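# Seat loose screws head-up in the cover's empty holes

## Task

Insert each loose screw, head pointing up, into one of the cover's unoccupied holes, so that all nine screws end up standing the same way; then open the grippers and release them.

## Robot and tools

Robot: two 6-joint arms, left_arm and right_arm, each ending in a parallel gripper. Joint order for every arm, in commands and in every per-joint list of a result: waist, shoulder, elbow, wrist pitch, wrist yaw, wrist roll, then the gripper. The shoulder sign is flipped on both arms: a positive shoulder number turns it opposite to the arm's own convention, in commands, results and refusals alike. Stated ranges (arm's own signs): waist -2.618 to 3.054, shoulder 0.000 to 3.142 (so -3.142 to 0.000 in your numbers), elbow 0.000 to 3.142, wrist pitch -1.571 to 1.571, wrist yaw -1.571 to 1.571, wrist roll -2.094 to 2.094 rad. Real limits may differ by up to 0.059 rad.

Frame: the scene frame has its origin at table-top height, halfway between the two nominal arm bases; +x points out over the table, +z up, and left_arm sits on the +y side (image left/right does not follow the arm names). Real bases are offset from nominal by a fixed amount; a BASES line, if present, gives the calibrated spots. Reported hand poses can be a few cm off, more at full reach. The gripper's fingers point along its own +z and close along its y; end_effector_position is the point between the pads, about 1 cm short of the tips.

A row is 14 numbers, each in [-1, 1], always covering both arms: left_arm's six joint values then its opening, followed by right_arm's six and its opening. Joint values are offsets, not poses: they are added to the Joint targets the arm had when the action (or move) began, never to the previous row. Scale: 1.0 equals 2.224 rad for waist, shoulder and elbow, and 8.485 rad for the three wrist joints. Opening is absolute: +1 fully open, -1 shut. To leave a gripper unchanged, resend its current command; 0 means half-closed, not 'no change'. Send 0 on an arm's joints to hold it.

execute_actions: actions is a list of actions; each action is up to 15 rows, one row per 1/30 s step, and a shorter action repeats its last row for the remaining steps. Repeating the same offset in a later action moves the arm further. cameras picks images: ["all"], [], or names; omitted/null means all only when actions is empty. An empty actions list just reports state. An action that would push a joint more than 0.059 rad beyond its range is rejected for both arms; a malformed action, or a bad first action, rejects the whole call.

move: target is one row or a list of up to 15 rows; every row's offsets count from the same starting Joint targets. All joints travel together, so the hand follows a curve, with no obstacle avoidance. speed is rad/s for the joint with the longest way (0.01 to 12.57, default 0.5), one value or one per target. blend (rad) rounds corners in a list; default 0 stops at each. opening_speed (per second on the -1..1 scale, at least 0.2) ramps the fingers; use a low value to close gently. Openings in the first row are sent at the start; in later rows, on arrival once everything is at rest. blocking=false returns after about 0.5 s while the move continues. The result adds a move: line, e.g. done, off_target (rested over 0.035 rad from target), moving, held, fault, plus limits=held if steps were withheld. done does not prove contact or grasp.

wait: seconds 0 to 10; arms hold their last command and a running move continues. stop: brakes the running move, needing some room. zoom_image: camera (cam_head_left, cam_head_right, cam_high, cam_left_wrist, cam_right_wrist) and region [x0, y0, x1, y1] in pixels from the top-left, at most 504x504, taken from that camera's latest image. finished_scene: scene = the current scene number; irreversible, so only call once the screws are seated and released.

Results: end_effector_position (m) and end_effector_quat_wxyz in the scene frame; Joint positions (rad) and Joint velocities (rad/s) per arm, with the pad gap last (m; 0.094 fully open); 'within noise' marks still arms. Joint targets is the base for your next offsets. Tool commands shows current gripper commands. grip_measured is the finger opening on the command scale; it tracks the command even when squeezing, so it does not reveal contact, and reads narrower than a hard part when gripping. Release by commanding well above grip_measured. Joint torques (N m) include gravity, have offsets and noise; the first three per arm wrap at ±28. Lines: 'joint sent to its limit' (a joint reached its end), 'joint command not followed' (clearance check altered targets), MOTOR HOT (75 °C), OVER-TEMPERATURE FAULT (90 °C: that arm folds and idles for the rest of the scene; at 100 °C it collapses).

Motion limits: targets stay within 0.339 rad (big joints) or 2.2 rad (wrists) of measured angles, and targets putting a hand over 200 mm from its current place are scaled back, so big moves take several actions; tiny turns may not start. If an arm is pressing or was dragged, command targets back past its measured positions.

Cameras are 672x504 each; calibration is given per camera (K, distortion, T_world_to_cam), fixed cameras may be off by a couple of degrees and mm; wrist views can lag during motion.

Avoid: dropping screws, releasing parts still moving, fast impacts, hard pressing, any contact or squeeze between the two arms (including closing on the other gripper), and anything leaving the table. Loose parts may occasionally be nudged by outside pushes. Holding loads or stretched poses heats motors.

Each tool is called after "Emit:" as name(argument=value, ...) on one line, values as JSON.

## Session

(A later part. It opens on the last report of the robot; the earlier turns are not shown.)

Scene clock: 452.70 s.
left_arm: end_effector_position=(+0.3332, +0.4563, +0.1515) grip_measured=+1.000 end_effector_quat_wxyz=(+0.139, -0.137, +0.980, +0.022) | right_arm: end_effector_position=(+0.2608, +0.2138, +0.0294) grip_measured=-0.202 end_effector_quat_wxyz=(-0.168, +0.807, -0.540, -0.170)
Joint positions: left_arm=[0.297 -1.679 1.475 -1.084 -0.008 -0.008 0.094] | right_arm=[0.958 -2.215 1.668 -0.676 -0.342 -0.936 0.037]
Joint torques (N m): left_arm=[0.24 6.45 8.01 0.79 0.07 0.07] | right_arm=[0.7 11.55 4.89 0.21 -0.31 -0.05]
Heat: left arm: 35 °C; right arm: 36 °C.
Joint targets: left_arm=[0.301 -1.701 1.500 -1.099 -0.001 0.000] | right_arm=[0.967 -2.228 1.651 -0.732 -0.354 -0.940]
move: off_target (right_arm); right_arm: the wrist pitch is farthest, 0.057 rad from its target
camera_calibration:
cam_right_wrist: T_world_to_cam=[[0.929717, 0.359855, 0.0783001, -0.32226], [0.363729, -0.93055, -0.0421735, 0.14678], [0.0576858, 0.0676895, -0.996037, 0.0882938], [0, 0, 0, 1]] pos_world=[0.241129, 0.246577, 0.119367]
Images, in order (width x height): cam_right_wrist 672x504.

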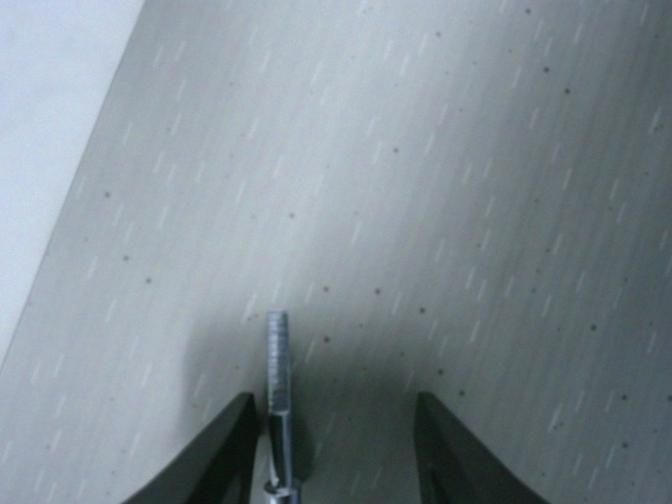

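Emit:
move(target=[0,0,0,0,0,0,1,0,0,0.09,-0.0236,0,0,-0.2], speed=0.2, cameras=["cam_right_wrist","cam_head_left"])

Scene clock: 465.17 s.
left_arm: end_effector_position=(+0.3332, +0.4563, +0.1515) grip_measured=+1.000 end_effector_quat_wxyz=(+0.139, -0.137, +0.980, +0.022) | right_arm: end_effector_position=(+0.2539, +0.2043, +0.0604) grip_measured=-0.202 end_effector_quat_wxyz=(-0.124, +0.808, -0.550, -0.172)
Joint positions: left_arm=[0.297 -1.679 1.475 -1.084 -0.008 -0.008 0.094] | right_arm=[0.958 -2.215 1.819 -0.918 -0.344 -0.936 0.037]
Joint torques (N m): left_arm=[0.29 6.53 7.98 0.84 0.04 0.05] | right_arm=[0.7 11.62 8.4 0.49 -0.29 -0.05]
Heat: left arm: 35 °C; right arm: 37 °C.
Joint targets: left_arm=[0.301 -1.701 1.500 -1.099 -0.001 0.000] | right_arm=[0.967 -2.228 1.851 -0.933 -0.353 -0.940]
move: done
camera_calibration:
cam_right_wrist: T_world_to_cam=[[0.931616, 0.363434, 0.00264878, -0.31146], [0.363413, -0.931607, 0.0063355, 0.139237], [0.00477016, -0.00493965, -0.999976, 0.148803], [0, 0, 0, 1]] pos_world=[0.23885, 0.243645, 0.148742]
Images, in order (width x height): cam_head_left 672x504, cam_right_wrist 672x504.

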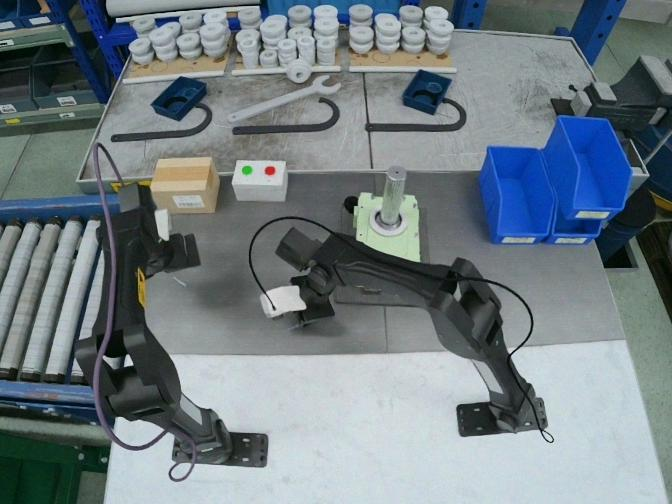

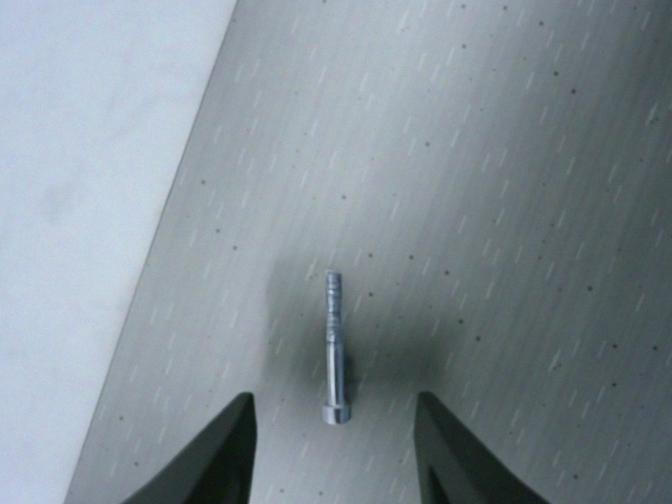

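Emit:
move(target=[[0,0,0,0,0,0,1,0,0.3793,-0.3146,-0.0168,0,0,-0.2],[0,0,0,0,0,0,1,-0.4946,0.3793,-0.3146,-0.0168,0.0416,-0.0194,-0.2],[0,0,0,0,0,0,1,-0.4946,0.2013,-0.241,-0.0204,0.0416,-0.0194,0.4]], speed=[0.6,0.8,0.5], blend=[0.1,0.1,0], cameras=["cam_right_wrist","cam_left_wrist","cam_head_left"])

Emit:
zoom_image(camera="cam_head_left", region=[240, 240, 380, 360])

Scene clock: 489.43 s.
left_arm: end_effector_position=(+0.3332, +0.4563, +0.1515) grip_measured=+1.000 end_effector_quat_wxyz=(+0.139, -0.137, +0.980, +0.022) | right_arm: end_effector_position=(+0.3389, -0.2691, +0.0688) grip_measured=+0.398 end_effector_quat_wxyz=(-0.001, -0.469, +0.883, +0.001)
Joint positions: left_arm=[0.297 -1.679 1.475 -1.084 -0.008 -0.008 0.094] | right_arm=[-0.13 -1.765 1.283 -1.092 0 -1.099 0.066]
Joint torques (N m): left_arm=[0.24 6.53 7.94 0.83 0.06 0.08] | right_arm=[-0.31 6.98 7.98 -0.07 -0.02 -0.06]
Heat: left arm: 35 °C; right arm: 38 °C.
Joint targets: left_arm=[0.301 -1.701 1.500 -1.099 -0.001 0.000] | right_arm=[-0.134 -1.780 1.315 -1.106 -0.001 -1.104]
move: done
camera_calibration:
cam_left_wrist: T_world_to_cam=[[0.299509, -0.954049, -0.00919468, 0.337438], [-0.94346, -0.297592, 0.14602, 0.46697], [-0.142047, -0.0350594, -0.989239, 0.301403], [0, 0, 0, 1]] pos_world=[0.382315, 0.471466, 0.233075]
cam_right_wrist: T_world_to_cam=[[0.826399, -0.562988, -0.0104905, -0.431402], [-0.507108, -0.752213, 0.420733, -0.0179494], [-0.244759, -0.342374, -0.907124, 0.141684], [0, 0, 0, 1]] pos_world=[0.382086, -0.207867, 0.131551]
Images, in order (width x height): cam_head_left 672x504, cam_left_wrist 672x504, cam_right_wrist 672x504.

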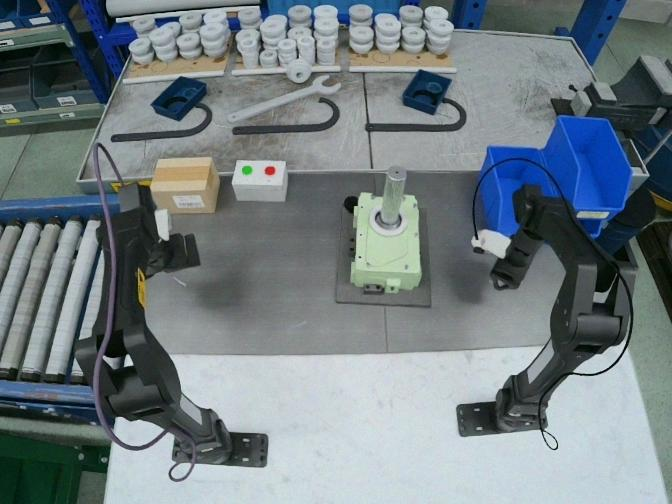

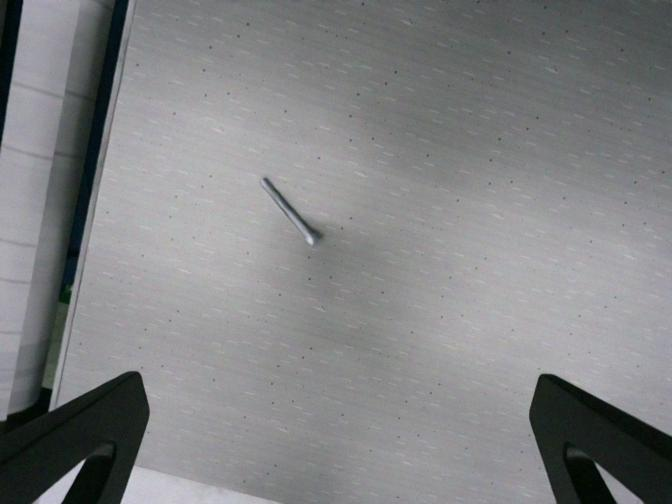

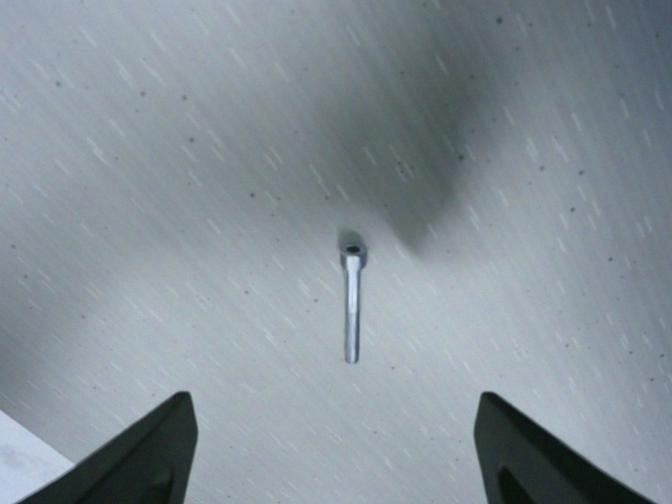

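Scaled by 3.600 from the camera's 672x504 image, which has a finer 960x720 frame.

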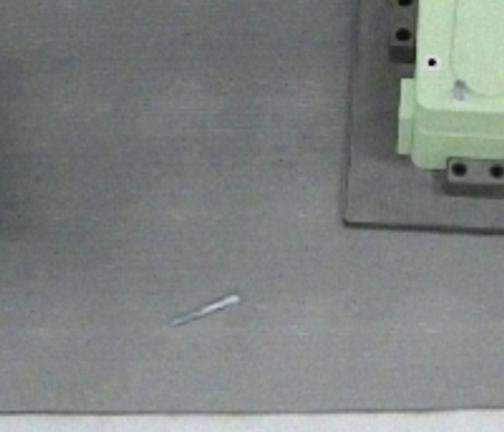

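Emit:
move(target=[0,0,0,0,0,0,1,0.0045,-0.0318,-0.033,0.017,0,0,0.2], speed=0.25, cameras=["cam_right_wrist"])

Scene clock: 511.47 s.
left_arm: end_effector_position=(+0.3332, +0.4563, +0.1515) grip_measured=+1.000 end_effector_quat_wxyz=(+0.139, -0.137, +0.980, +0.022) | right_arm: end_effector_position=(+0.3571, -0.2714, +0.0434) grip_measured=+0.202 end_effector_quat_wxyz=(+0.011, -0.470, +0.883, -0.008)
Joint positions: left_arm=[0.297 -1.679 1.475 -1.084 -0.008 -0.008 0.094] | right_arm=[-0.13 -1.831 1.26 -0.972 0 -1.099 0.056]
Joint torques (N m): left_arm=[0.36 6.46 7.97 0.81 0.08 0.07] | right_arm=[0.46 7.13 4.27 0.27 -0.02 -0.06]
Heat: left arm: 35 °C; right arm: 36 °C.
Joint targets: left_arm=[0.301 -1.701 1.500 -1.099 -0.001 0.000] | right_arm=[-0.124 -1.851 1.242 -0.961 0.000 -1.105]
move: done
camera_calibration:
cam_right_wrist: T_world_to_cam=[[0.826515, -0.56265, 0.0172441, -0.449077], [-0.519545, -0.750688, 0.408094, 0.00557178], [-0.216669, -0.346255, -0.912777, 0.111568], [0, 0, 0, 1]] pos_world=[0.398237, -0.20986, 0.107307]
Images, in order (width x height): cam_right_wrist 672x504.

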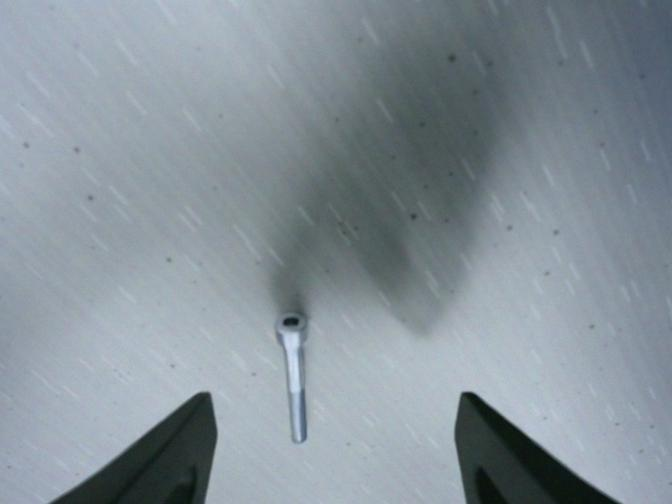

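Emit:
move(target=[0,0,0,0,0,0,1,0.0063,0.01025,-0.0392,0.0075,0,0,0.2], speed=0.2, cameras=["cam_right_wrist"])

Scene clock: 534.90 s.
left_arm: end_effector_position=(+0.3332, +0.4563, +0.1515) grip_measured=+1.000 end_effector_quat_wxyz=(+0.139, -0.137, +0.980, +0.022) | right_arm: end_effector_position=(+0.3436, -0.2657, +0.0228) grip_measured=+0.202 end_effector_quat_wxyz=(+0.001, -0.475, +0.880, -0.001)
Joint positions: left_arm=[0.297 -1.679 1.475 -1.084 -0.008 -0.008 0.094] | right_arm=[-0.117 -1.831 1.172 -0.909 0.001 -1.099 0.056]
Joint torques (N m): left_arm=[0.12 6.65 7.98 0.82 0.05 0.04] | right_arm=[0.54 8.76 4.07 0.27 -0.02 -0.06]
Heat: left arm: 35 °C; right arm: 35 °C.
Joint targets: left_arm=[0.301 -1.701 1.500 -1.099 -0.001 0.000] | right_arm=[-0.110 -1.828 1.154 -0.898 0.000 -1.105]
move: done
camera_calibration:
cam_right_wrist: T_world_to_cam=[[0.833926, -0.551862, -0.0039701, -0.433541], [-0.499823, -0.7583, 0.418519, 0.00223292], [-0.233976, -0.34703, -0.908199, 0.0974658], [0, 0, 0, 1]] pos_world=[0.385462, -0.203738, 0.0858626]
Images, in order (width x height): cam_right_wrist 672x504.

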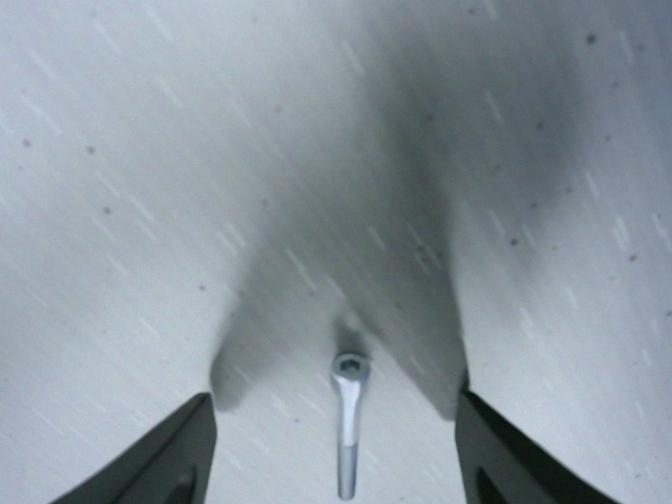

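Emit:
move(target=[0,0,0,0,0,0,1,0,0,0,0,0,0,-1], opening_speed=0.5, cameras=["cam_right_wrist"])

Scene clock: 543.60 s.
left_arm: end_effector_position=(+0.3332, +0.4563, +0.1515) grip_measured=+1.000 end_effector_quat_wxyz=(+0.139, -0.137, +0.980, +0.022) | right_arm: end_effector_position=(+0.3439, -0.2657, +0.0228) grip_measured=-0.935 end_effector_quat_wxyz=(+0.002, -0.475, +0.880, -0.002)
Joint positions: left_arm=[0.297 -1.679 1.475 -1.084 -0.008 -0.008 0.094] | right_arm=[-0.117 -1.831 1.172 -0.908 0.001 -1.1 0.003]
Joint torques (N m): left_arm=[0.13 6.42 7.99 0.8 0.05 0.06] | right_arm=[0.54 8.76 4.07 0.22 -0.02 -0.05]
Heat: left arm: 35 °C; right arm: 35 °C.
Joint targets: left_arm=[0.301 -1.701 1.500 -1.099 -0.001 0.000] | right_arm=[-0.110 -1.828 1.154 -0.898 0.000 -1.105]
move: done
camera_calibration:
cam_right_wrist: T_world_to_cam=[[0.83411, -0.55159, -0.0029893, -0.433805], [-0.500029, -0.758405, 0.418081, 0.00242723], [-0.232877, -0.347231, -0.908405, 0.097067], [0, 0, 0, 1]] pos_world=[0.38566, -0.203737, 0.0858646]
Images, in order (width x height): cam_right_wrist 672x504.

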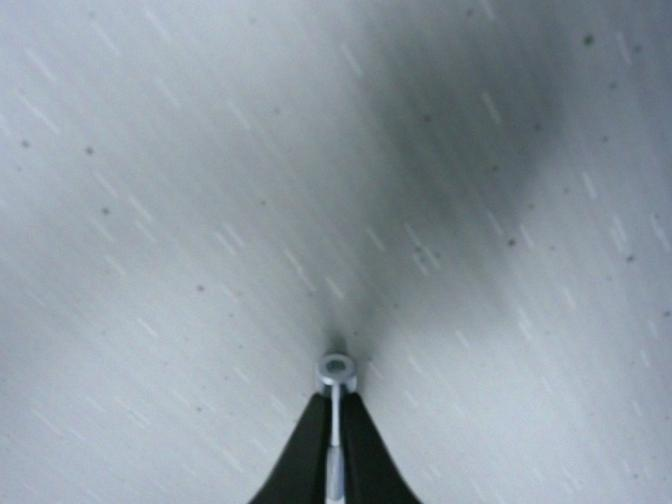

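Emit:
move(target=[[0,0,0,0,0,0,1,0,0.0933,0.1317,-0.0588,0,0,-1],[0,0,0,0,0,0,1,0.5171,0.0933,0.1317,-0.0588,0,0.2127,-1],[0,0,0,0,0,0,1,0.5171,-0.208,0.3924,-0.0482,0,0.2127,-1]], speed=[0.4,0.8,0.5], blend=[0.05,0.1,0], cameras=["cam_right_wrist","cam_head_left"])

Scene clock: 608.27 s.
left_arm: end_effector_position=(+0.3332, +0.4563, +0.1515) grip_measured=+1.000 end_effector_quat_wxyz=(+0.139, -0.137, +0.980, +0.022) | right_arm: end_effector_position=(+0.2446, +0.1472, +0.0648) grip_measured=-0.938 end_effector_quat_wxyz=(-0.006, -0.174, +0.985, -0.005)
Joint positions: left_arm=[0.297 -1.679 1.475 -1.084 -0.008 -0.008 0.094] | right_arm=[1.037 -2.267 1.994 -1.314 -0.003 0.695 0.003]
Joint torques (N m): left_arm=[0.24 6.46 7.97 0.82 0.09 0.06] | right_arm=[0.27 10.77 8.02 0.13 0.01 0.08]
Heat: left arm: 35 °C; right arm: 35 °C.
Joint targets: left_arm=[0.301 -1.701 1.500 -1.099 -0.001 0.000] | right_arm=[1.040 -2.290 2.027 -1.307 -0.001 0.700]
move: done
camera_calibration:
cam_right_wrist: T_world_to_cam=[[0.338749, -0.940877, -0.000225273, 0.0551145], [-0.848698, -0.305664, 0.431602, 0.266089], [-0.406153, -0.146013, -0.902064, 0.267797], [0, 0, 0, 1]] pos_world=[0.315926, 0.172292, 0.126738]
Images, in order (width x height): cam_head_left 672x504, cam_right_wrist 672x504.

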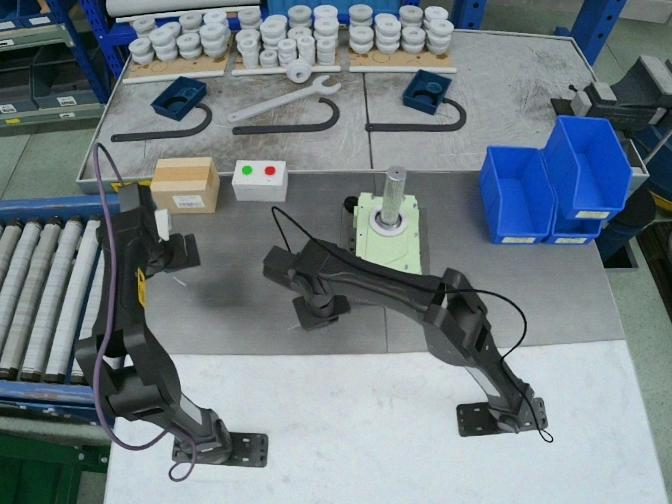

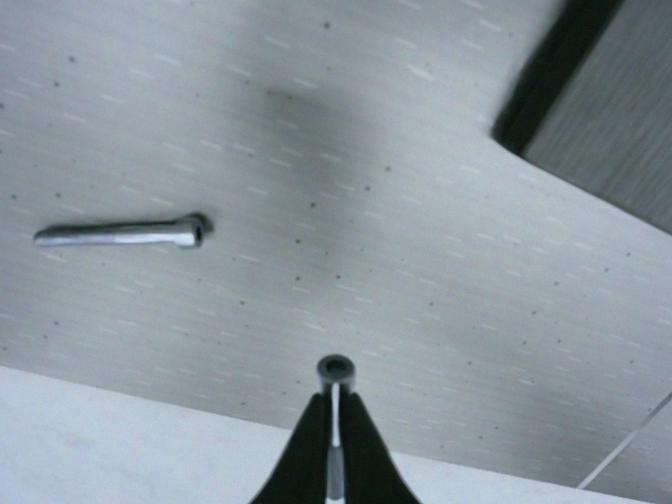

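Emit:
move(target=[0,0,0,0,0,0,1,0,-0.0085,-0.0566,0.01695,0,0,-1], speed=0.2, cameras=["cam_right_wrist"])

Scene clock: 627.23 s.
left_arm: end_effector_position=(+0.3332, +0.4563, +0.1515) grip_measured=+1.000 end_effector_quat_wxyz=(+0.139, -0.137, +0.980, +0.022) | right_arm: end_effector_position=(+0.2513, +0.1588, +0.0400) grip_measured=-0.938 end_effector_quat_wxyz=(+0.010, -0.174, +0.985, +0.014)
Joint positions: left_arm=[0.297 -1.679 1.475 -1.084 -0.008 -0.008 0.094] | right_arm=[1.037 -2.281 1.92 -1.175 -0.003 0.695 0.003]
Joint torques (N m): left_arm=[0.21 6.56 7.86 0.82 0.11 0.04] | right_arm=[0.27 10.48 4.46 0.31 0.01 0.07]
Heat: left arm: 35 °C; right arm: 35 °C.
Joint targets: left_arm=[0.301 -1.701 1.500 -1.099 -0.001 0.000] | right_arm=[1.040 -2.310 1.901 -1.163 -0.001 0.700]
move: done
camera_calibration:
cam_right_wrist: T_world_to_cam=[[0.338724, -0.940345, -0.0318771, 0.0649904], [-0.859066, -0.32291, 0.397158, 0.292781], [-0.383759, -0.107143, -0.917196, 0.238647], [0, 0, 0, 1]] pos_world=[0.321088, 0.181225, 0.104678]
Images, in order (width x height): cam_right_wrist 672x504.

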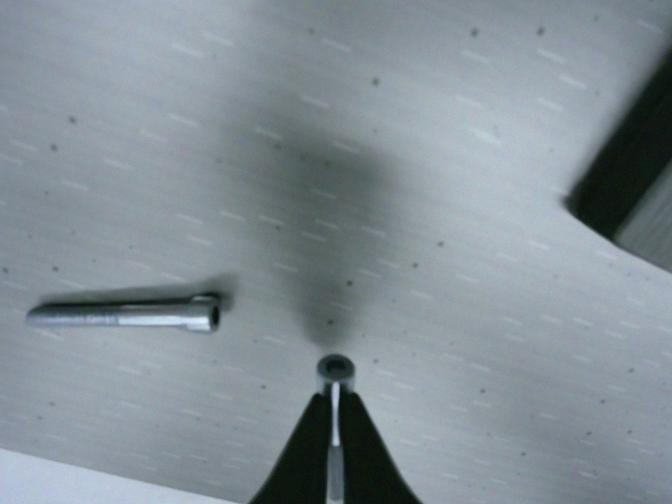

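Emit:
move(target=[0,0,0,0,0,0,1,0,0,-0.018,0.0047,0,0,-1], speed=0.15, cameras=["cam_right_wrist"])

Scene clock: 634.40 s.
left_arm: end_effector_position=(+0.3332, +0.4562, +0.1515) grip_measured=+1.000 end_effector_quat_wxyz=(+0.139, -0.137, +0.980, +0.022) | right_arm: end_effector_position=(+0.2508, +0.1579, +0.0304) grip_measured=-0.938 end_effector_quat_wxyz=(+0.010, -0.174, +0.985, +0.015)
Joint positions: left_arm=[0.297 -1.679 1.475 -1.084 -0.007 -0.008 0.094] | right_arm=[1.037 -2.281 1.881 -1.135 -0.003 0.695 0.003]
Joint torques (N m): left_arm=[0.35 6.42 8.13 0.82 0.08 0.06] | right_arm=[0.27 10.44 4.36 0.32 0.01 0.07]
Heat: left arm: 35 °C; right arm: 37 °C.
Joint targets: left_arm=[0.301 -1.701 1.500 -1.099 -0.001 0.000] | right_arm=[1.040 -2.310 1.861 -1.123 -0.001 0.700]
move: done
camera_calibration:
cam_right_wrist: T_world_to_cam=[[0.338817, -0.940277, -0.03288, 0.0640627], [-0.859336, -0.323502, 0.396092, 0.296127], [-0.383073, -0.105948, -0.917622, 0.229251], [0, 0, 0, 1]] pos_world=[0.320587, 0.180323, 0.095179]
Images, in order (width x height): cam_right_wrist 672x504.

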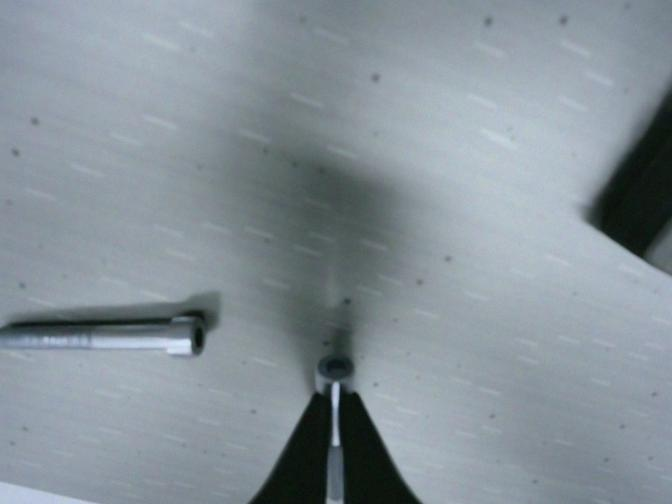

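Emit:
move(target=[0,0,0,0,0,0,1,0,0,-0.009,0.0024,0,0,-1], speed=0.1, cameras=["cam_right_wrist"])

Scene clock: 642.33 s.
left_arm: end_effector_position=(+0.3332, +0.4562, +0.1515) grip_measured=+1.000 end_effector_quat_wxyz=(+0.139, -0.137, +0.980, +0.022) | right_arm: end_effector_position=(+0.2506, +0.1576, +0.0274) grip_measured=-0.938 end_effector_quat_wxyz=(+0.010, -0.174, +0.985, +0.015)
Joint positions: left_arm=[0.297 -1.679 1.475 -1.084 -0.007 -0.008 0.094] | right_arm=[1.037 -2.281 1.869 -1.123 -0.003 0.695 0.003]
Joint torques (N m): left_arm=[0.28 6.56 7.99 0.78 0.06 0.07] | right_arm=[0.27 10.43 3.81 0.4 0.01 0.07]
Heat: left arm: 35 °C; right arm: 37 °C.
Joint targets: left_arm=[0.301 -1.701 1.500 -1.099 -0.001 0.000] | right_arm=[1.040 -2.310 1.841 -1.103 -0.001 0.700]
move: done
camera_calibration:
cam_right_wrist: T_world_to_cam=[[0.338825, -0.940266, -0.0331113, 0.0636721], [-0.859434, -0.323634, 0.395769, 0.297098], [-0.382845, -0.10564, -0.917753, 0.226263], [0, 0, 0, 1]] pos_world=[0.320386, 0.179922, 0.0921794]
Images, in order (width x height): cam_right_wrist 672x504.

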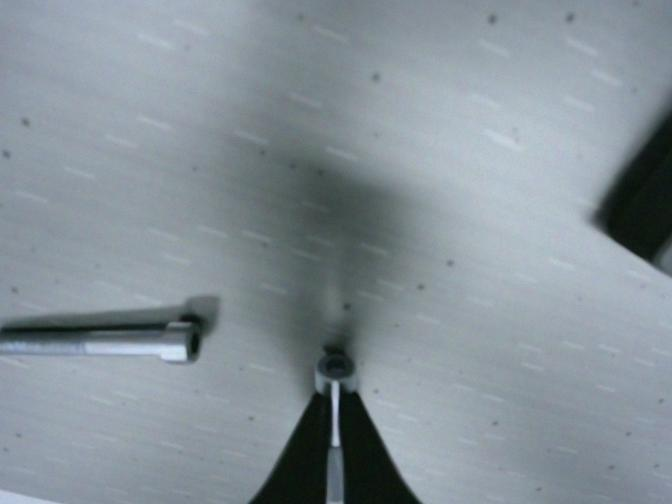

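Emit:
move(target=[[0,0,0,0,0,0,1,0,0,0.003,-0.0008,0,0,-1],[0,0,0,0,0,0,1,0,0,0.003,-0.0008,0,0,-0.4],[0,0,0,0,0,0,1,0,0,0.09,-0.0236,0,0,-0.4]], speed=0.15, opening_speed=0.5, cameras=["cam_right_wrist"])

Scene clock: 658.53 s.
left_arm: end_effector_position=(+0.3332, +0.4562, +0.1515) grip_measured=+1.000 end_effector_quat_wxyz=(+0.139, -0.137, +0.980, +0.022) | right_arm: end_effector_position=(+0.2492, +0.1551, +0.0626) grip_measured=-0.402 end_effector_quat_wxyz=(+0.002, -0.174, +0.985, +0.005)
Joint positions: left_arm=[0.297 -1.679 1.475 -1.084 -0.007 -0.008 0.094] | right_arm=[1.037 -2.281 2.01 -1.29 -0.003 0.696 0.028]
Joint torques (N m): left_arm=[0.31 6.46 8.09 0.81 0.08 0.08] | right_arm=[0.27 10.43 8.05 -0.04 0.01 0.06]
Heat: left arm: 35 °C; right arm: 39 °C.
Joint targets: left_arm=[0.301 -1.701 1.500 -1.099 -0.001 0.000] | right_arm=[1.040 -2.310 2.042 -1.303 -0.001 0.700]
move: done
camera_calibration:
cam_right_wrist: T_world_to_cam=[[0.337774, -0.941084, -0.0164376, 0.0623663], [-0.8544, -0.313894, 0.414092, 0.277226], [-0.394854, -0.125825, -0.910087, 0.263415], [0, 0, 0, 1]] pos_world=[0.319807, 0.178856, 0.125959]
Images, in order (width x height): cam_right_wrist 672x504.

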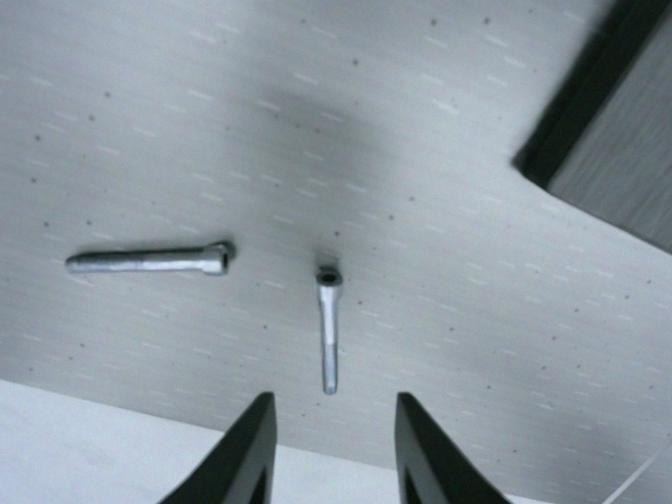

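Emit:
move(target=[[0,0,0,0,0,0,1,0,0.379,-0.4006,0.0,0,-0.04,-0.4],[0,0,0,0,0,0,1,-0.118,0.7576,-0.8013,0.176,0,-0.0825,-1]], speed=0.8, blend=[0.1,0], cameras=["cam_right_wrist","cam_head_left"])

Scene clock: 690.50 s.
left_arm: end_effector_position=(+0.3332, +0.4562, +0.1515) grip_measured=+1.000 end_effector_quat_wxyz=(+0.139, -0.137, +0.980, +0.022) | right_arm: end_effector_position=(+0.2381, -0.0149, +0.2038) grip_measured=-0.993 end_effector_quat_wxyz=(+0.592, -0.294, +0.707, +0.251)
Joint positions: left_arm=[0.297 -1.679 1.475 -1.084 -0.007 -0.008 0.094] | right_arm=[0.785 -0.637 0.283 0.18 -0.003 0.006 0]
Joint torques (N m): left_arm=[0.24 6.48 7.98 0.81 0.1 0.09] | right_arm=[-0.54 1.26 5.49 2.25 0.01 -0.06]
Heat: left arm: 35 °C; right arm: 39 °C.
Joint targets: left_arm=[0.301 -1.701 1.500 -1.099 -0.001 0.000] | right_arm=[0.778 -0.624 0.259 0.190 0.000 0.000]
move: done
camera_calibration:
cam_right_wrist: T_world_to_cam=[[0.717992, -0.69595, -0.011895, -0.179349], [-0.404069, -0.40283, -0.821253, 0.299109], [0.566759, 0.59446, -0.57044, 0.0786899], [0, 0, 0, 1]] pos_world=[0.205033, -0.051106, 0.288399]
Images, in order (width x height): cam_head_left 672x504, cam_right_wrist 672x504.

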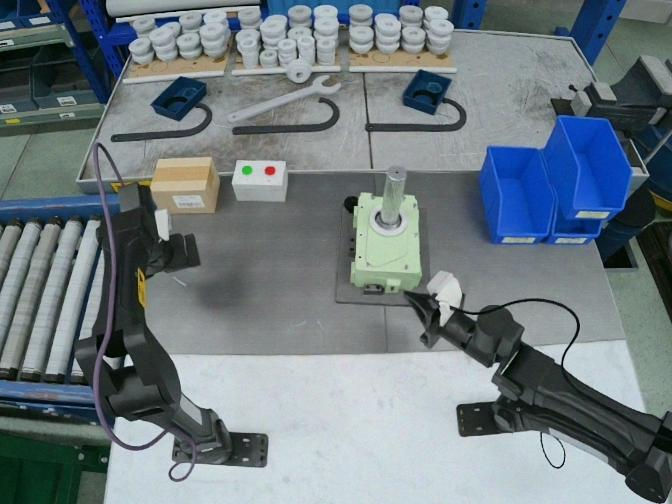

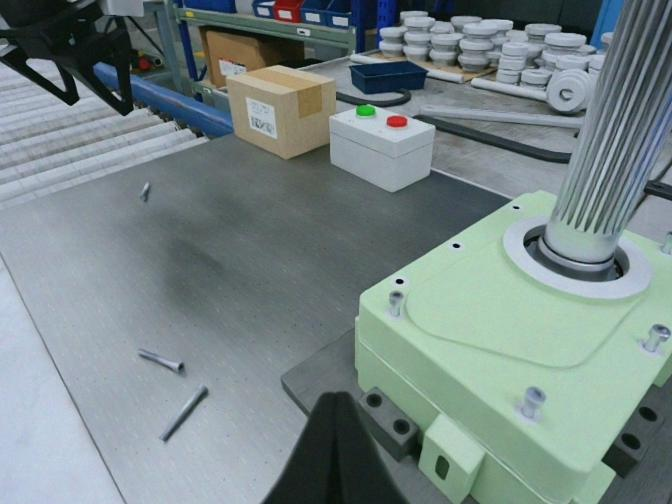

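Excellent view.

Emit:
zoom_image(camera="cam_right_wrist", region=[360, 180, 560, 330])

Emit:
zoom_image(camera="cam_right_wrist", region=[490, 300, 672, 440])

Scaled by 2.520 from the camera's 672x504 image, which has a finer 960x720 frame.

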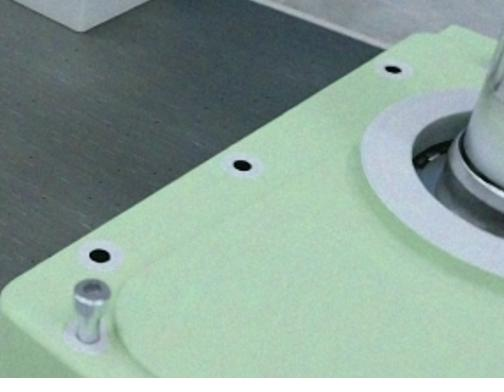

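Scaled by 2.769 from the camera's 672x504 image, which has a finer 960x720 frame.

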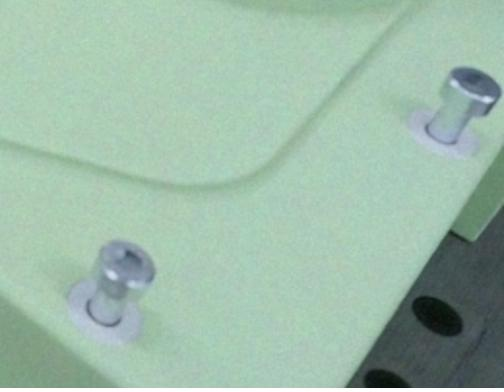

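Emit:
move(target=[-0.4006,-0.0708,-0.0209,-0.0079,0,0.0667,0.4,0,0,0,0,0,0,-1], speed=0.7, cameras=["cam_right_wrist","cam_left_wrist"])

Scene clock: 717.00 s.
left_arm: end_effector_position=(+0.2635, +0.1514, +0.0929) grip_measured=+0.403 end_effector_quat_wxyz=(+0.025, +0.556, +0.831, +0.001) | right_arm: end_effector_position=(+0.2381, -0.0149, +0.2039) grip_measured=-0.993 end_effector_quat_wxyz=(+0.592, -0.295, +0.707, +0.251)
Joint positions: left_arm=[-0.596 -1.836 1.467 -1.151 -0.003 0.556 0.066] | right_arm=[0.785 -0.637 0.283 0.18 -0.003 0.005 0]
Joint torques (N m): left_arm=[0.25 7.42 4.46 0.41 0.04 0.06] | right_arm=[-0.53 1.26 5.49 2.24 0.01 -0.06]
Heat: left arm: 35 °C; right arm: 37 °C.
Joint targets: left_arm=[-0.591 -1.858 1.453 -1.166 -0.001 0.566] | right_arm=[0.778 -0.624 0.259 0.190 0.000 0.000]
move: done
camera_calibration:
cam_left_wrist: T_world_to_cam=[[-0.914328, -0.403092, -0.0390025, 0.306172], [-0.387038, 0.841424, 0.377105, -0.0214565], [-0.119191, 0.359893, -0.925349, 0.151108], [0, 0, 0, 1]] pos_world=[0.289647, 0.0870868, 0.159861]
cam_right_wrist: T_world_to_cam=[[0.718017, -0.695931, -0.0114774, -0.179472], [-0.403602, -0.402864, -0.821466, 0.299154], [0.567059, 0.594459, -0.570142, 0.0786002], [0, 0, 0, 1]] pos_world=[0.205032, -0.0511059, 0.288499]
Images, in order (width x height): cam_left_wrist 672x504, cam_right_wrist 672x504.

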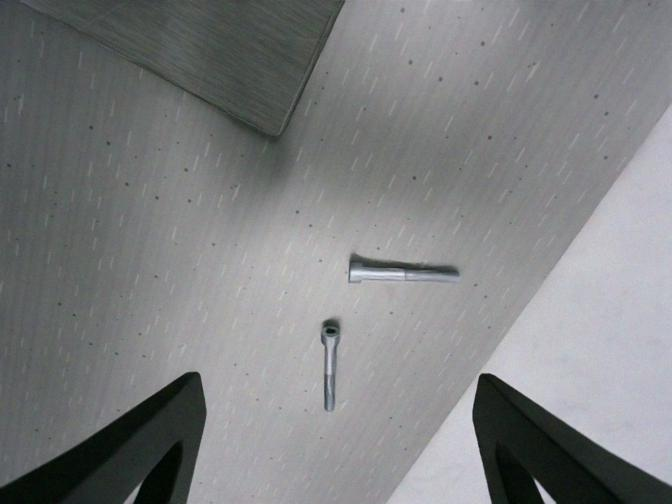

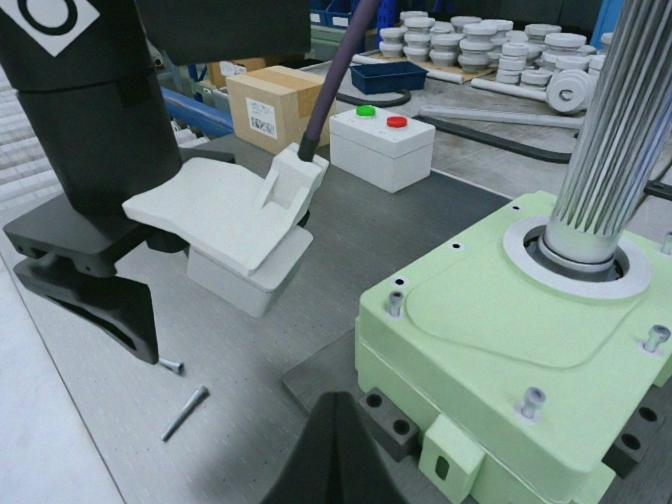

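Emit:
move(target=[0.0396,0.0303,-0.1109,0.0212,0,0.0104,0.2,0,0,0,0,0,0,-1], speed=0.3, cameras=["cam_right_wrist","cam_left_wrist"])

Scene clock: 749.97 s.
left_arm: end_effector_position=(+0.2468, +0.1981, +0.0364) grip_measured=+0.203 end_effector_quat_wxyz=(-0.018, +0.555, +0.831, +0.000) | right_arm: end_effector_position=(+0.2381, -0.0149, +0.2039) grip_measured=-0.993 end_effector_quat_wxyz=(+0.592, -0.295, +0.707, +0.251)
Joint positions: left_arm=[-0.506 -1.822 1.219 -1.004 -0.003 0.644 0.057] | right_arm=[0.785 -0.637 0.283 0.18 -0.003 0.005 0]
Joint torques (N m): left_arm=[0.32 12.01 4.19 0.57 0.01 0.06] | right_arm=[-0.53 1.26 5.49 2.24 0.01 -0.06]
Heat: left arm: 34 °C; right arm: 41 °C.
Joint targets: left_arm=[-0.502 -1.790 1.206 -0.986 -0.001 0.654] | right_arm=[0.778 -0.624 0.259 0.190 0.000 0.000]
move: done
camera_calibration:
cam_left_wrist: T_world_to_cam=[[-0.914699, -0.404058, 0.00791715, 0.305989], [-0.358765, 0.820873, 0.444359, -0.0512905], [-0.186046, 0.403615, -0.895814, 0.0868331], [0, 0, 0, 1]] pos_world=[0.277642, 0.130693, 0.0981551]
cam_right_wrist: T_world_to_cam=[[0.718017, -0.695931, -0.0114774, -0.179472], [-0.403602, -0.402864, -0.821466, 0.299154], [0.567059, 0.594459, -0.570142, 0.0786002], [0, 0, 0, 1]] pos_world=[0.205032, -0.0511059, 0.288499]
Images, in order (width x height): cam_left_wrist 672x504, cam_right_wrist 672x504.

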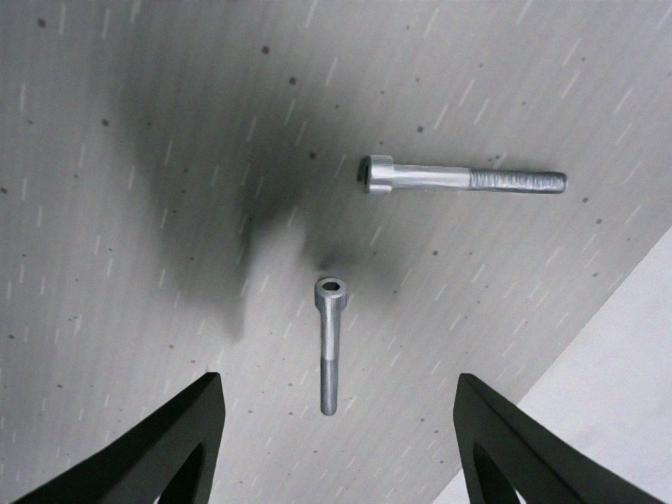

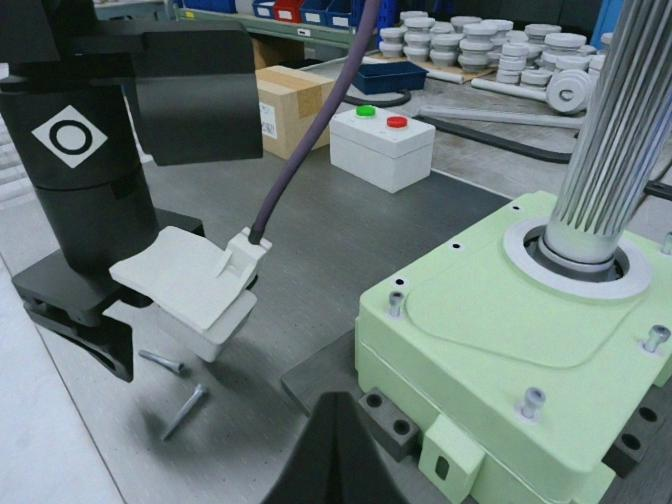

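Emit:
move(target=[-0.0106,-0.0271,-0.0032,0.0079,0,-0.0028,0.2,0,0,0,0,0,0,-1], speed=0.15, cameras=["cam_left_wrist"])

Scene clock: 788.40 s.
left_arm: end_effector_position=(+0.2567, +0.1866, +0.0334) grip_measured=+0.203 end_effector_quat_wxyz=(+0.010, +0.560, +0.829, +0.002) | right_arm: end_effector_position=(+0.2381, -0.0149, +0.2039) grip_measured=-0.993 end_effector_quat_wxyz=(+0.592, -0.295, +0.707, +0.251)
Joint positions: left_arm=[-0.521 -1.828 1.213 -0.936 -0.003 0.64 0.057] | right_arm=[0.785 -0.637 0.283 0.18 -0.003 0.005 0]
Joint torques (N m): left_arm=[-0.34 6.95 4.01 0.69 0 -0.11] | right_arm=[-0.54 1.26 5.49 2.24 0.01 -0.06]
Heat: left arm: 34 °C; right arm: 43 °C.
Joint targets: left_arm=[-0.526 -1.851 1.199 -0.919 -0.001 0.630] | right_arm=[0.778 -0.624 0.259 0.190 0.000 0.000]
move: done
camera_calibration:
cam_left_wrist: T_world_to_cam=[[-0.918557, -0.394513, -0.0247579, 0.31077], [-0.370385, 0.837115, 0.40256, -0.0355131], [-0.13809, 0.378944, -0.915059, 0.0835282], [0, 0, 0, 1]] pos_world=[0.283841, 0.120679, 0.0984234]
Images, in order (width x height): cam_left_wrist 672x504.

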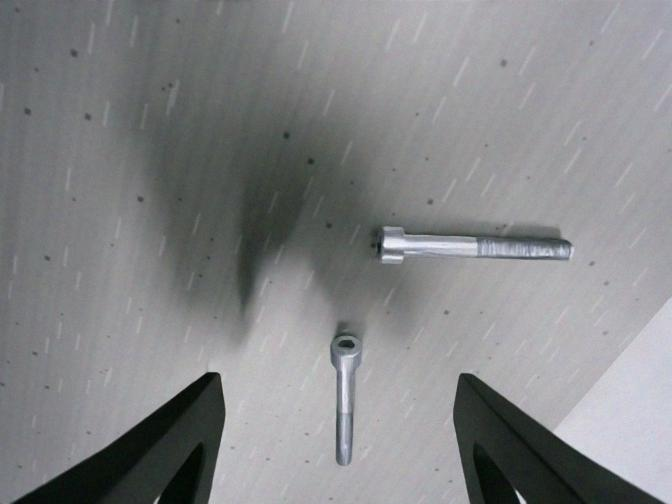

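Emit:
move(target=[0,-0.0056,-0.0106,0.0042,0,0,0.2,0,0,0,0,0,0,-1], speed=0.1, cameras=["cam_left_wrist"])

Scene clock: 799.27 s.
left_arm: end_effector_position=(+0.2564, +0.1868, +0.0242) grip_measured=+0.203 end_effector_quat_wxyz=(+0.010, +0.560, +0.829, +0.002) | right_arm: end_effector_position=(+0.2381, -0.0149, +0.2039) grip_measured=-0.993 end_effector_quat_wxyz=(+0.592, -0.295, +0.707, +0.251)
Joint positions: left_arm=[-0.521 -1.84 1.19 -0.901 -0.003 0.639 0.057] | right_arm=[0.785 -0.637 0.283 0.18 -0.003 0.005 0]
Joint torques (N m): left_arm=[-0.5 6.94 3.86 0.68 0 -0.11] | right_arm=[-0.53 1.25 5.49 2.24 0.01 -0.06]
Heat: left arm: 33 °C; right arm: 44 °C.
Joint targets: left_arm=[-0.526 -1.863 1.176 -0.884 -0.001 0.630] | right_arm=[0.778 -0.624 0.259 0.190 0.000 0.000]
move: done
camera_calibration:
cam_left_wrist: T_world_to_cam=[[-0.918417, -0.394851, -0.024565, 0.310369], [-0.370583, 0.83691, 0.402802, -0.0321124], [-0.138488, 0.379043, -0.914957, 0.0750459], [0, 0, 0, 1]] pos_world=[0.283541, 0.120979, 0.089223]
Images, in order (width x height): cam_left_wrist 672x504.

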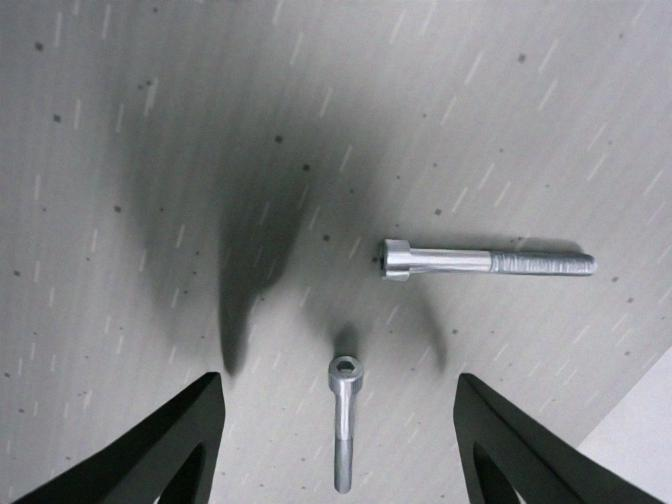

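Emit:
move(target=[[0,-0.0012,-0.0023,0.0009,0,0,0.2,0,0,0,0,0,0,-1],[0,-0.0012,-0.0023,0.0009,0,0,-1,0,0,0,0,0,0,-1]], speed=0.1, opening_speed=0.5, cameras=["cam_left_wrist"])

Scene clock: 809.83 s.
left_arm: end_effector_position=(+0.2567, +0.1865, +0.0230) grip_measured=-0.888 end_effector_quat_wxyz=(+0.012, +0.560, +0.829, +0.002) | right_arm: end_effector_position=(+0.2381, -0.0149, +0.2039) grip_measured=-0.993 end_effector_quat_wxyz=(+0.592, -0.295, +0.707, +0.251)
Joint positions: left_arm=[-0.521 -1.84 1.185 -0.892 -0.003 0.639 0.005] | right_arm=[0.785 -0.637 0.283 0.18 -0.003 0.005 0]
Joint torques (N m): left_arm=[-0.35 6.76 3.95 0.68 0.02 -0.09] | right_arm=[-0.54 1.26 5.49 2.24 0.01 -0.06]
Heat: left arm: 33 °C; right arm: 44 °C.
Joint targets: left_arm=[-0.526 -1.866 1.171 -0.876 -0.001 0.630] | right_arm=[0.778 -0.624 0.259 0.190 0.000 0.000]
move: done
camera_calibration:
cam_left_wrist: T_world_to_cam=[[-0.918202, -0.395208, -0.0267498, 0.310667], [-0.372152, 0.837561, 0.399994, -0.0309794], [-0.135676, 0.37723, -0.916127, 0.0738169], [0, 0, 0, 1]] pos_world=[0.283741, 0.120879, 0.0883275]
Images, in order (width x height): cam_left_wrist 672x504.

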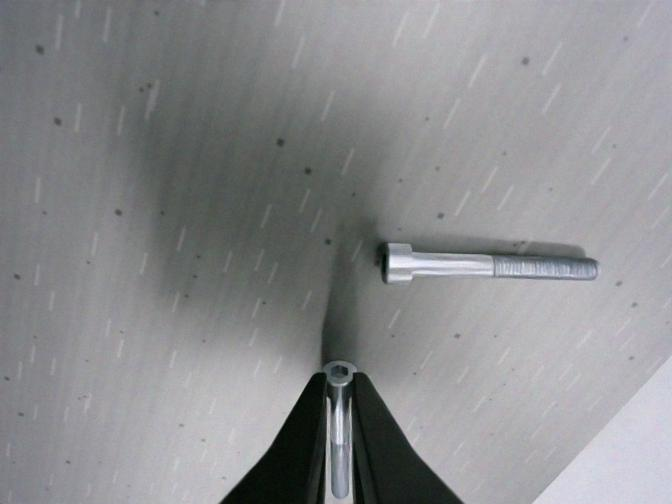

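Emit:
move(target=[[0,0.1107,0.0714,-0.0477,0,0,-1,0,0,0,0,0,0,-1],[0.1915,0.1107,0.0714,0.1374,0,-0.0742,-1,0,0,0,0,0,0,-1],[0.1915,-0.1405,0.0763,0.202,0.0724,-0.0742,-1,0,0,0,0,0,0,-1],[0.0805,-0.1405,0.0763,0.202,0.0724,-0.0742,-1,0,0,0,0,0,0,-1]], speed=[0.4,0.8,0.7,0.4], blend=[0.03,0.1,0.05,0], cameras=["all"])

Scene clock: 880.83 s.
left_arm: end_effector_position=(+0.4880, +0.0413, +0.1925) grip_measured=-0.889 end_effector_quat_wxyz=(+0.618, +0.339, +0.625, -0.336) | right_arm: end_effector_position=(+0.2381, -0.0149, +0.2039) grip_measured=-0.993 end_effector_quat_wxyz=(+0.592, -0.295, +0.707, +0.251)
Joint positions: left_arm=[-0.354 -2.16 1.32 0.827 0.613 0.007 0.005] | right_arm=[0.785 -0.637 0.283 0.18 -0.003 0.005 0]
Joint torques (N m): left_arm=[0.53 11.37 7.62 1.99 0.04 -0.08] | right_arm=[-0.54 1.26 5.49 2.24 0.02 -0.06]
Heat: left arm: 32 °C; right arm: 47 °C.
Joint targets: left_arm=[-0.347 -2.179 1.340 0.838 0.613 0.001] | right_arm=[0.778 -0.624 0.259 0.190 0.000 0.000]
move: done
camera_calibration:
cam_left_wrist: T_world_to_cam=[[-0.832077, -0.554153, 0.023732, 0.424869], [-0.254316, 0.34314, -0.904201, 0.322928], [0.492922, -0.7584, -0.426448, -0.0388018], [0, 0, 0, 1]] pos_world=[0.454776, 0.0952059, 0.265362]
cam_right_wrist: T_world_to_cam=[[0.718017, -0.695931, -0.0114774, -0.179472], [-0.403602, -0.402864, -0.821466, 0.299154], [0.567059, 0.594459, -0.570142, 0.0786002], [0, 0, 0, 1]] pos_world=[0.205032, -0.0511059, 0.288499]

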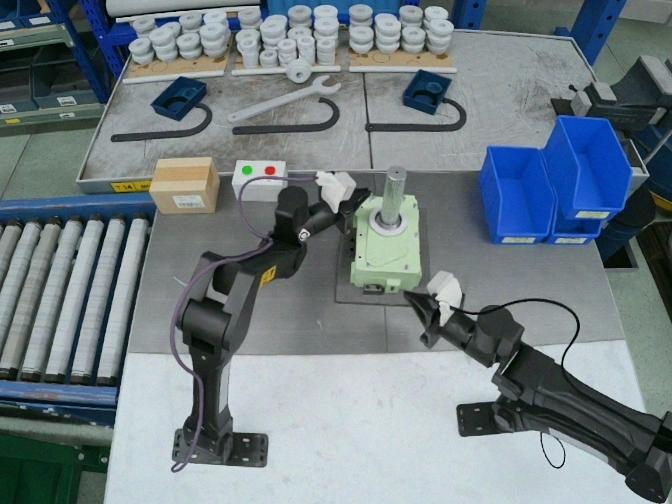

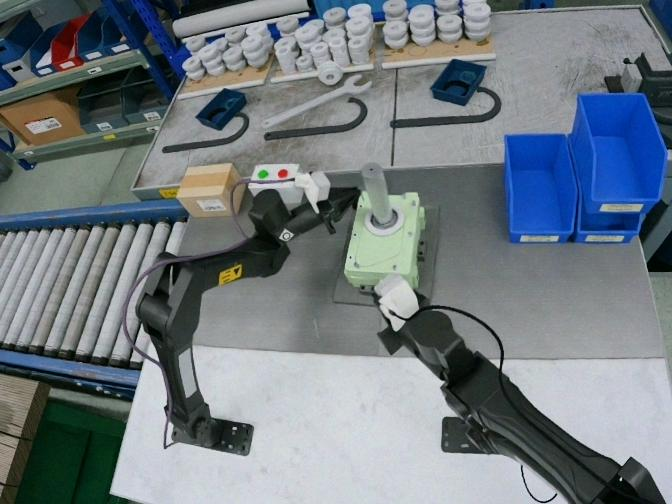

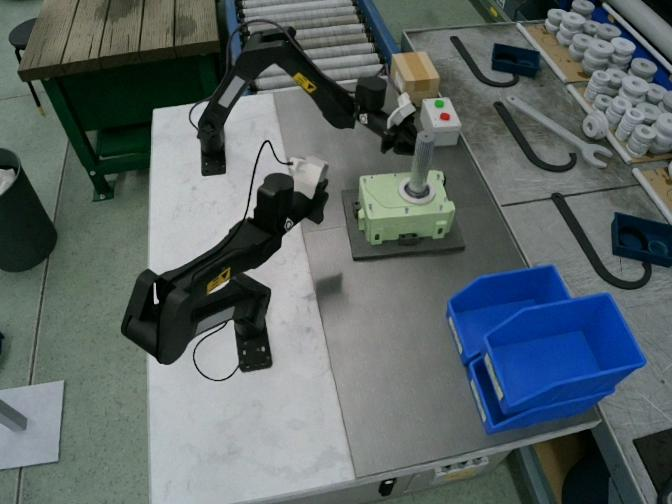

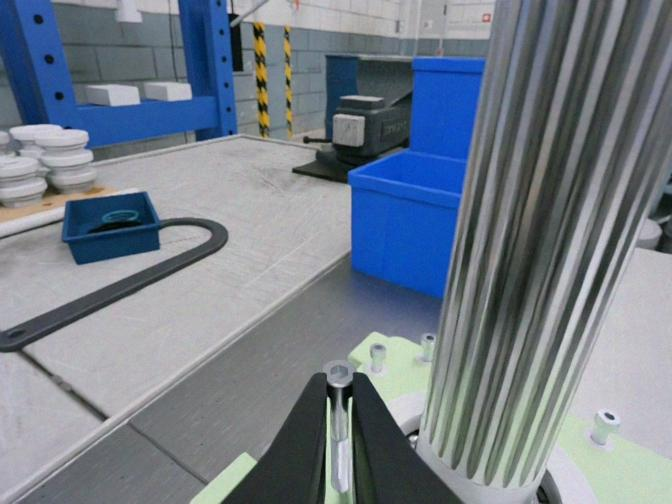

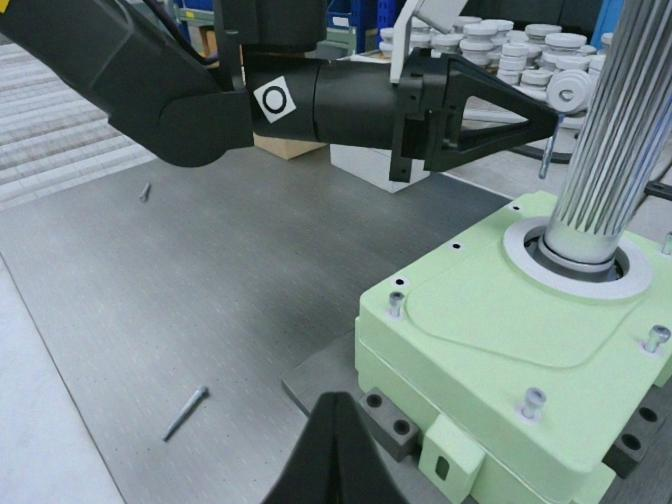

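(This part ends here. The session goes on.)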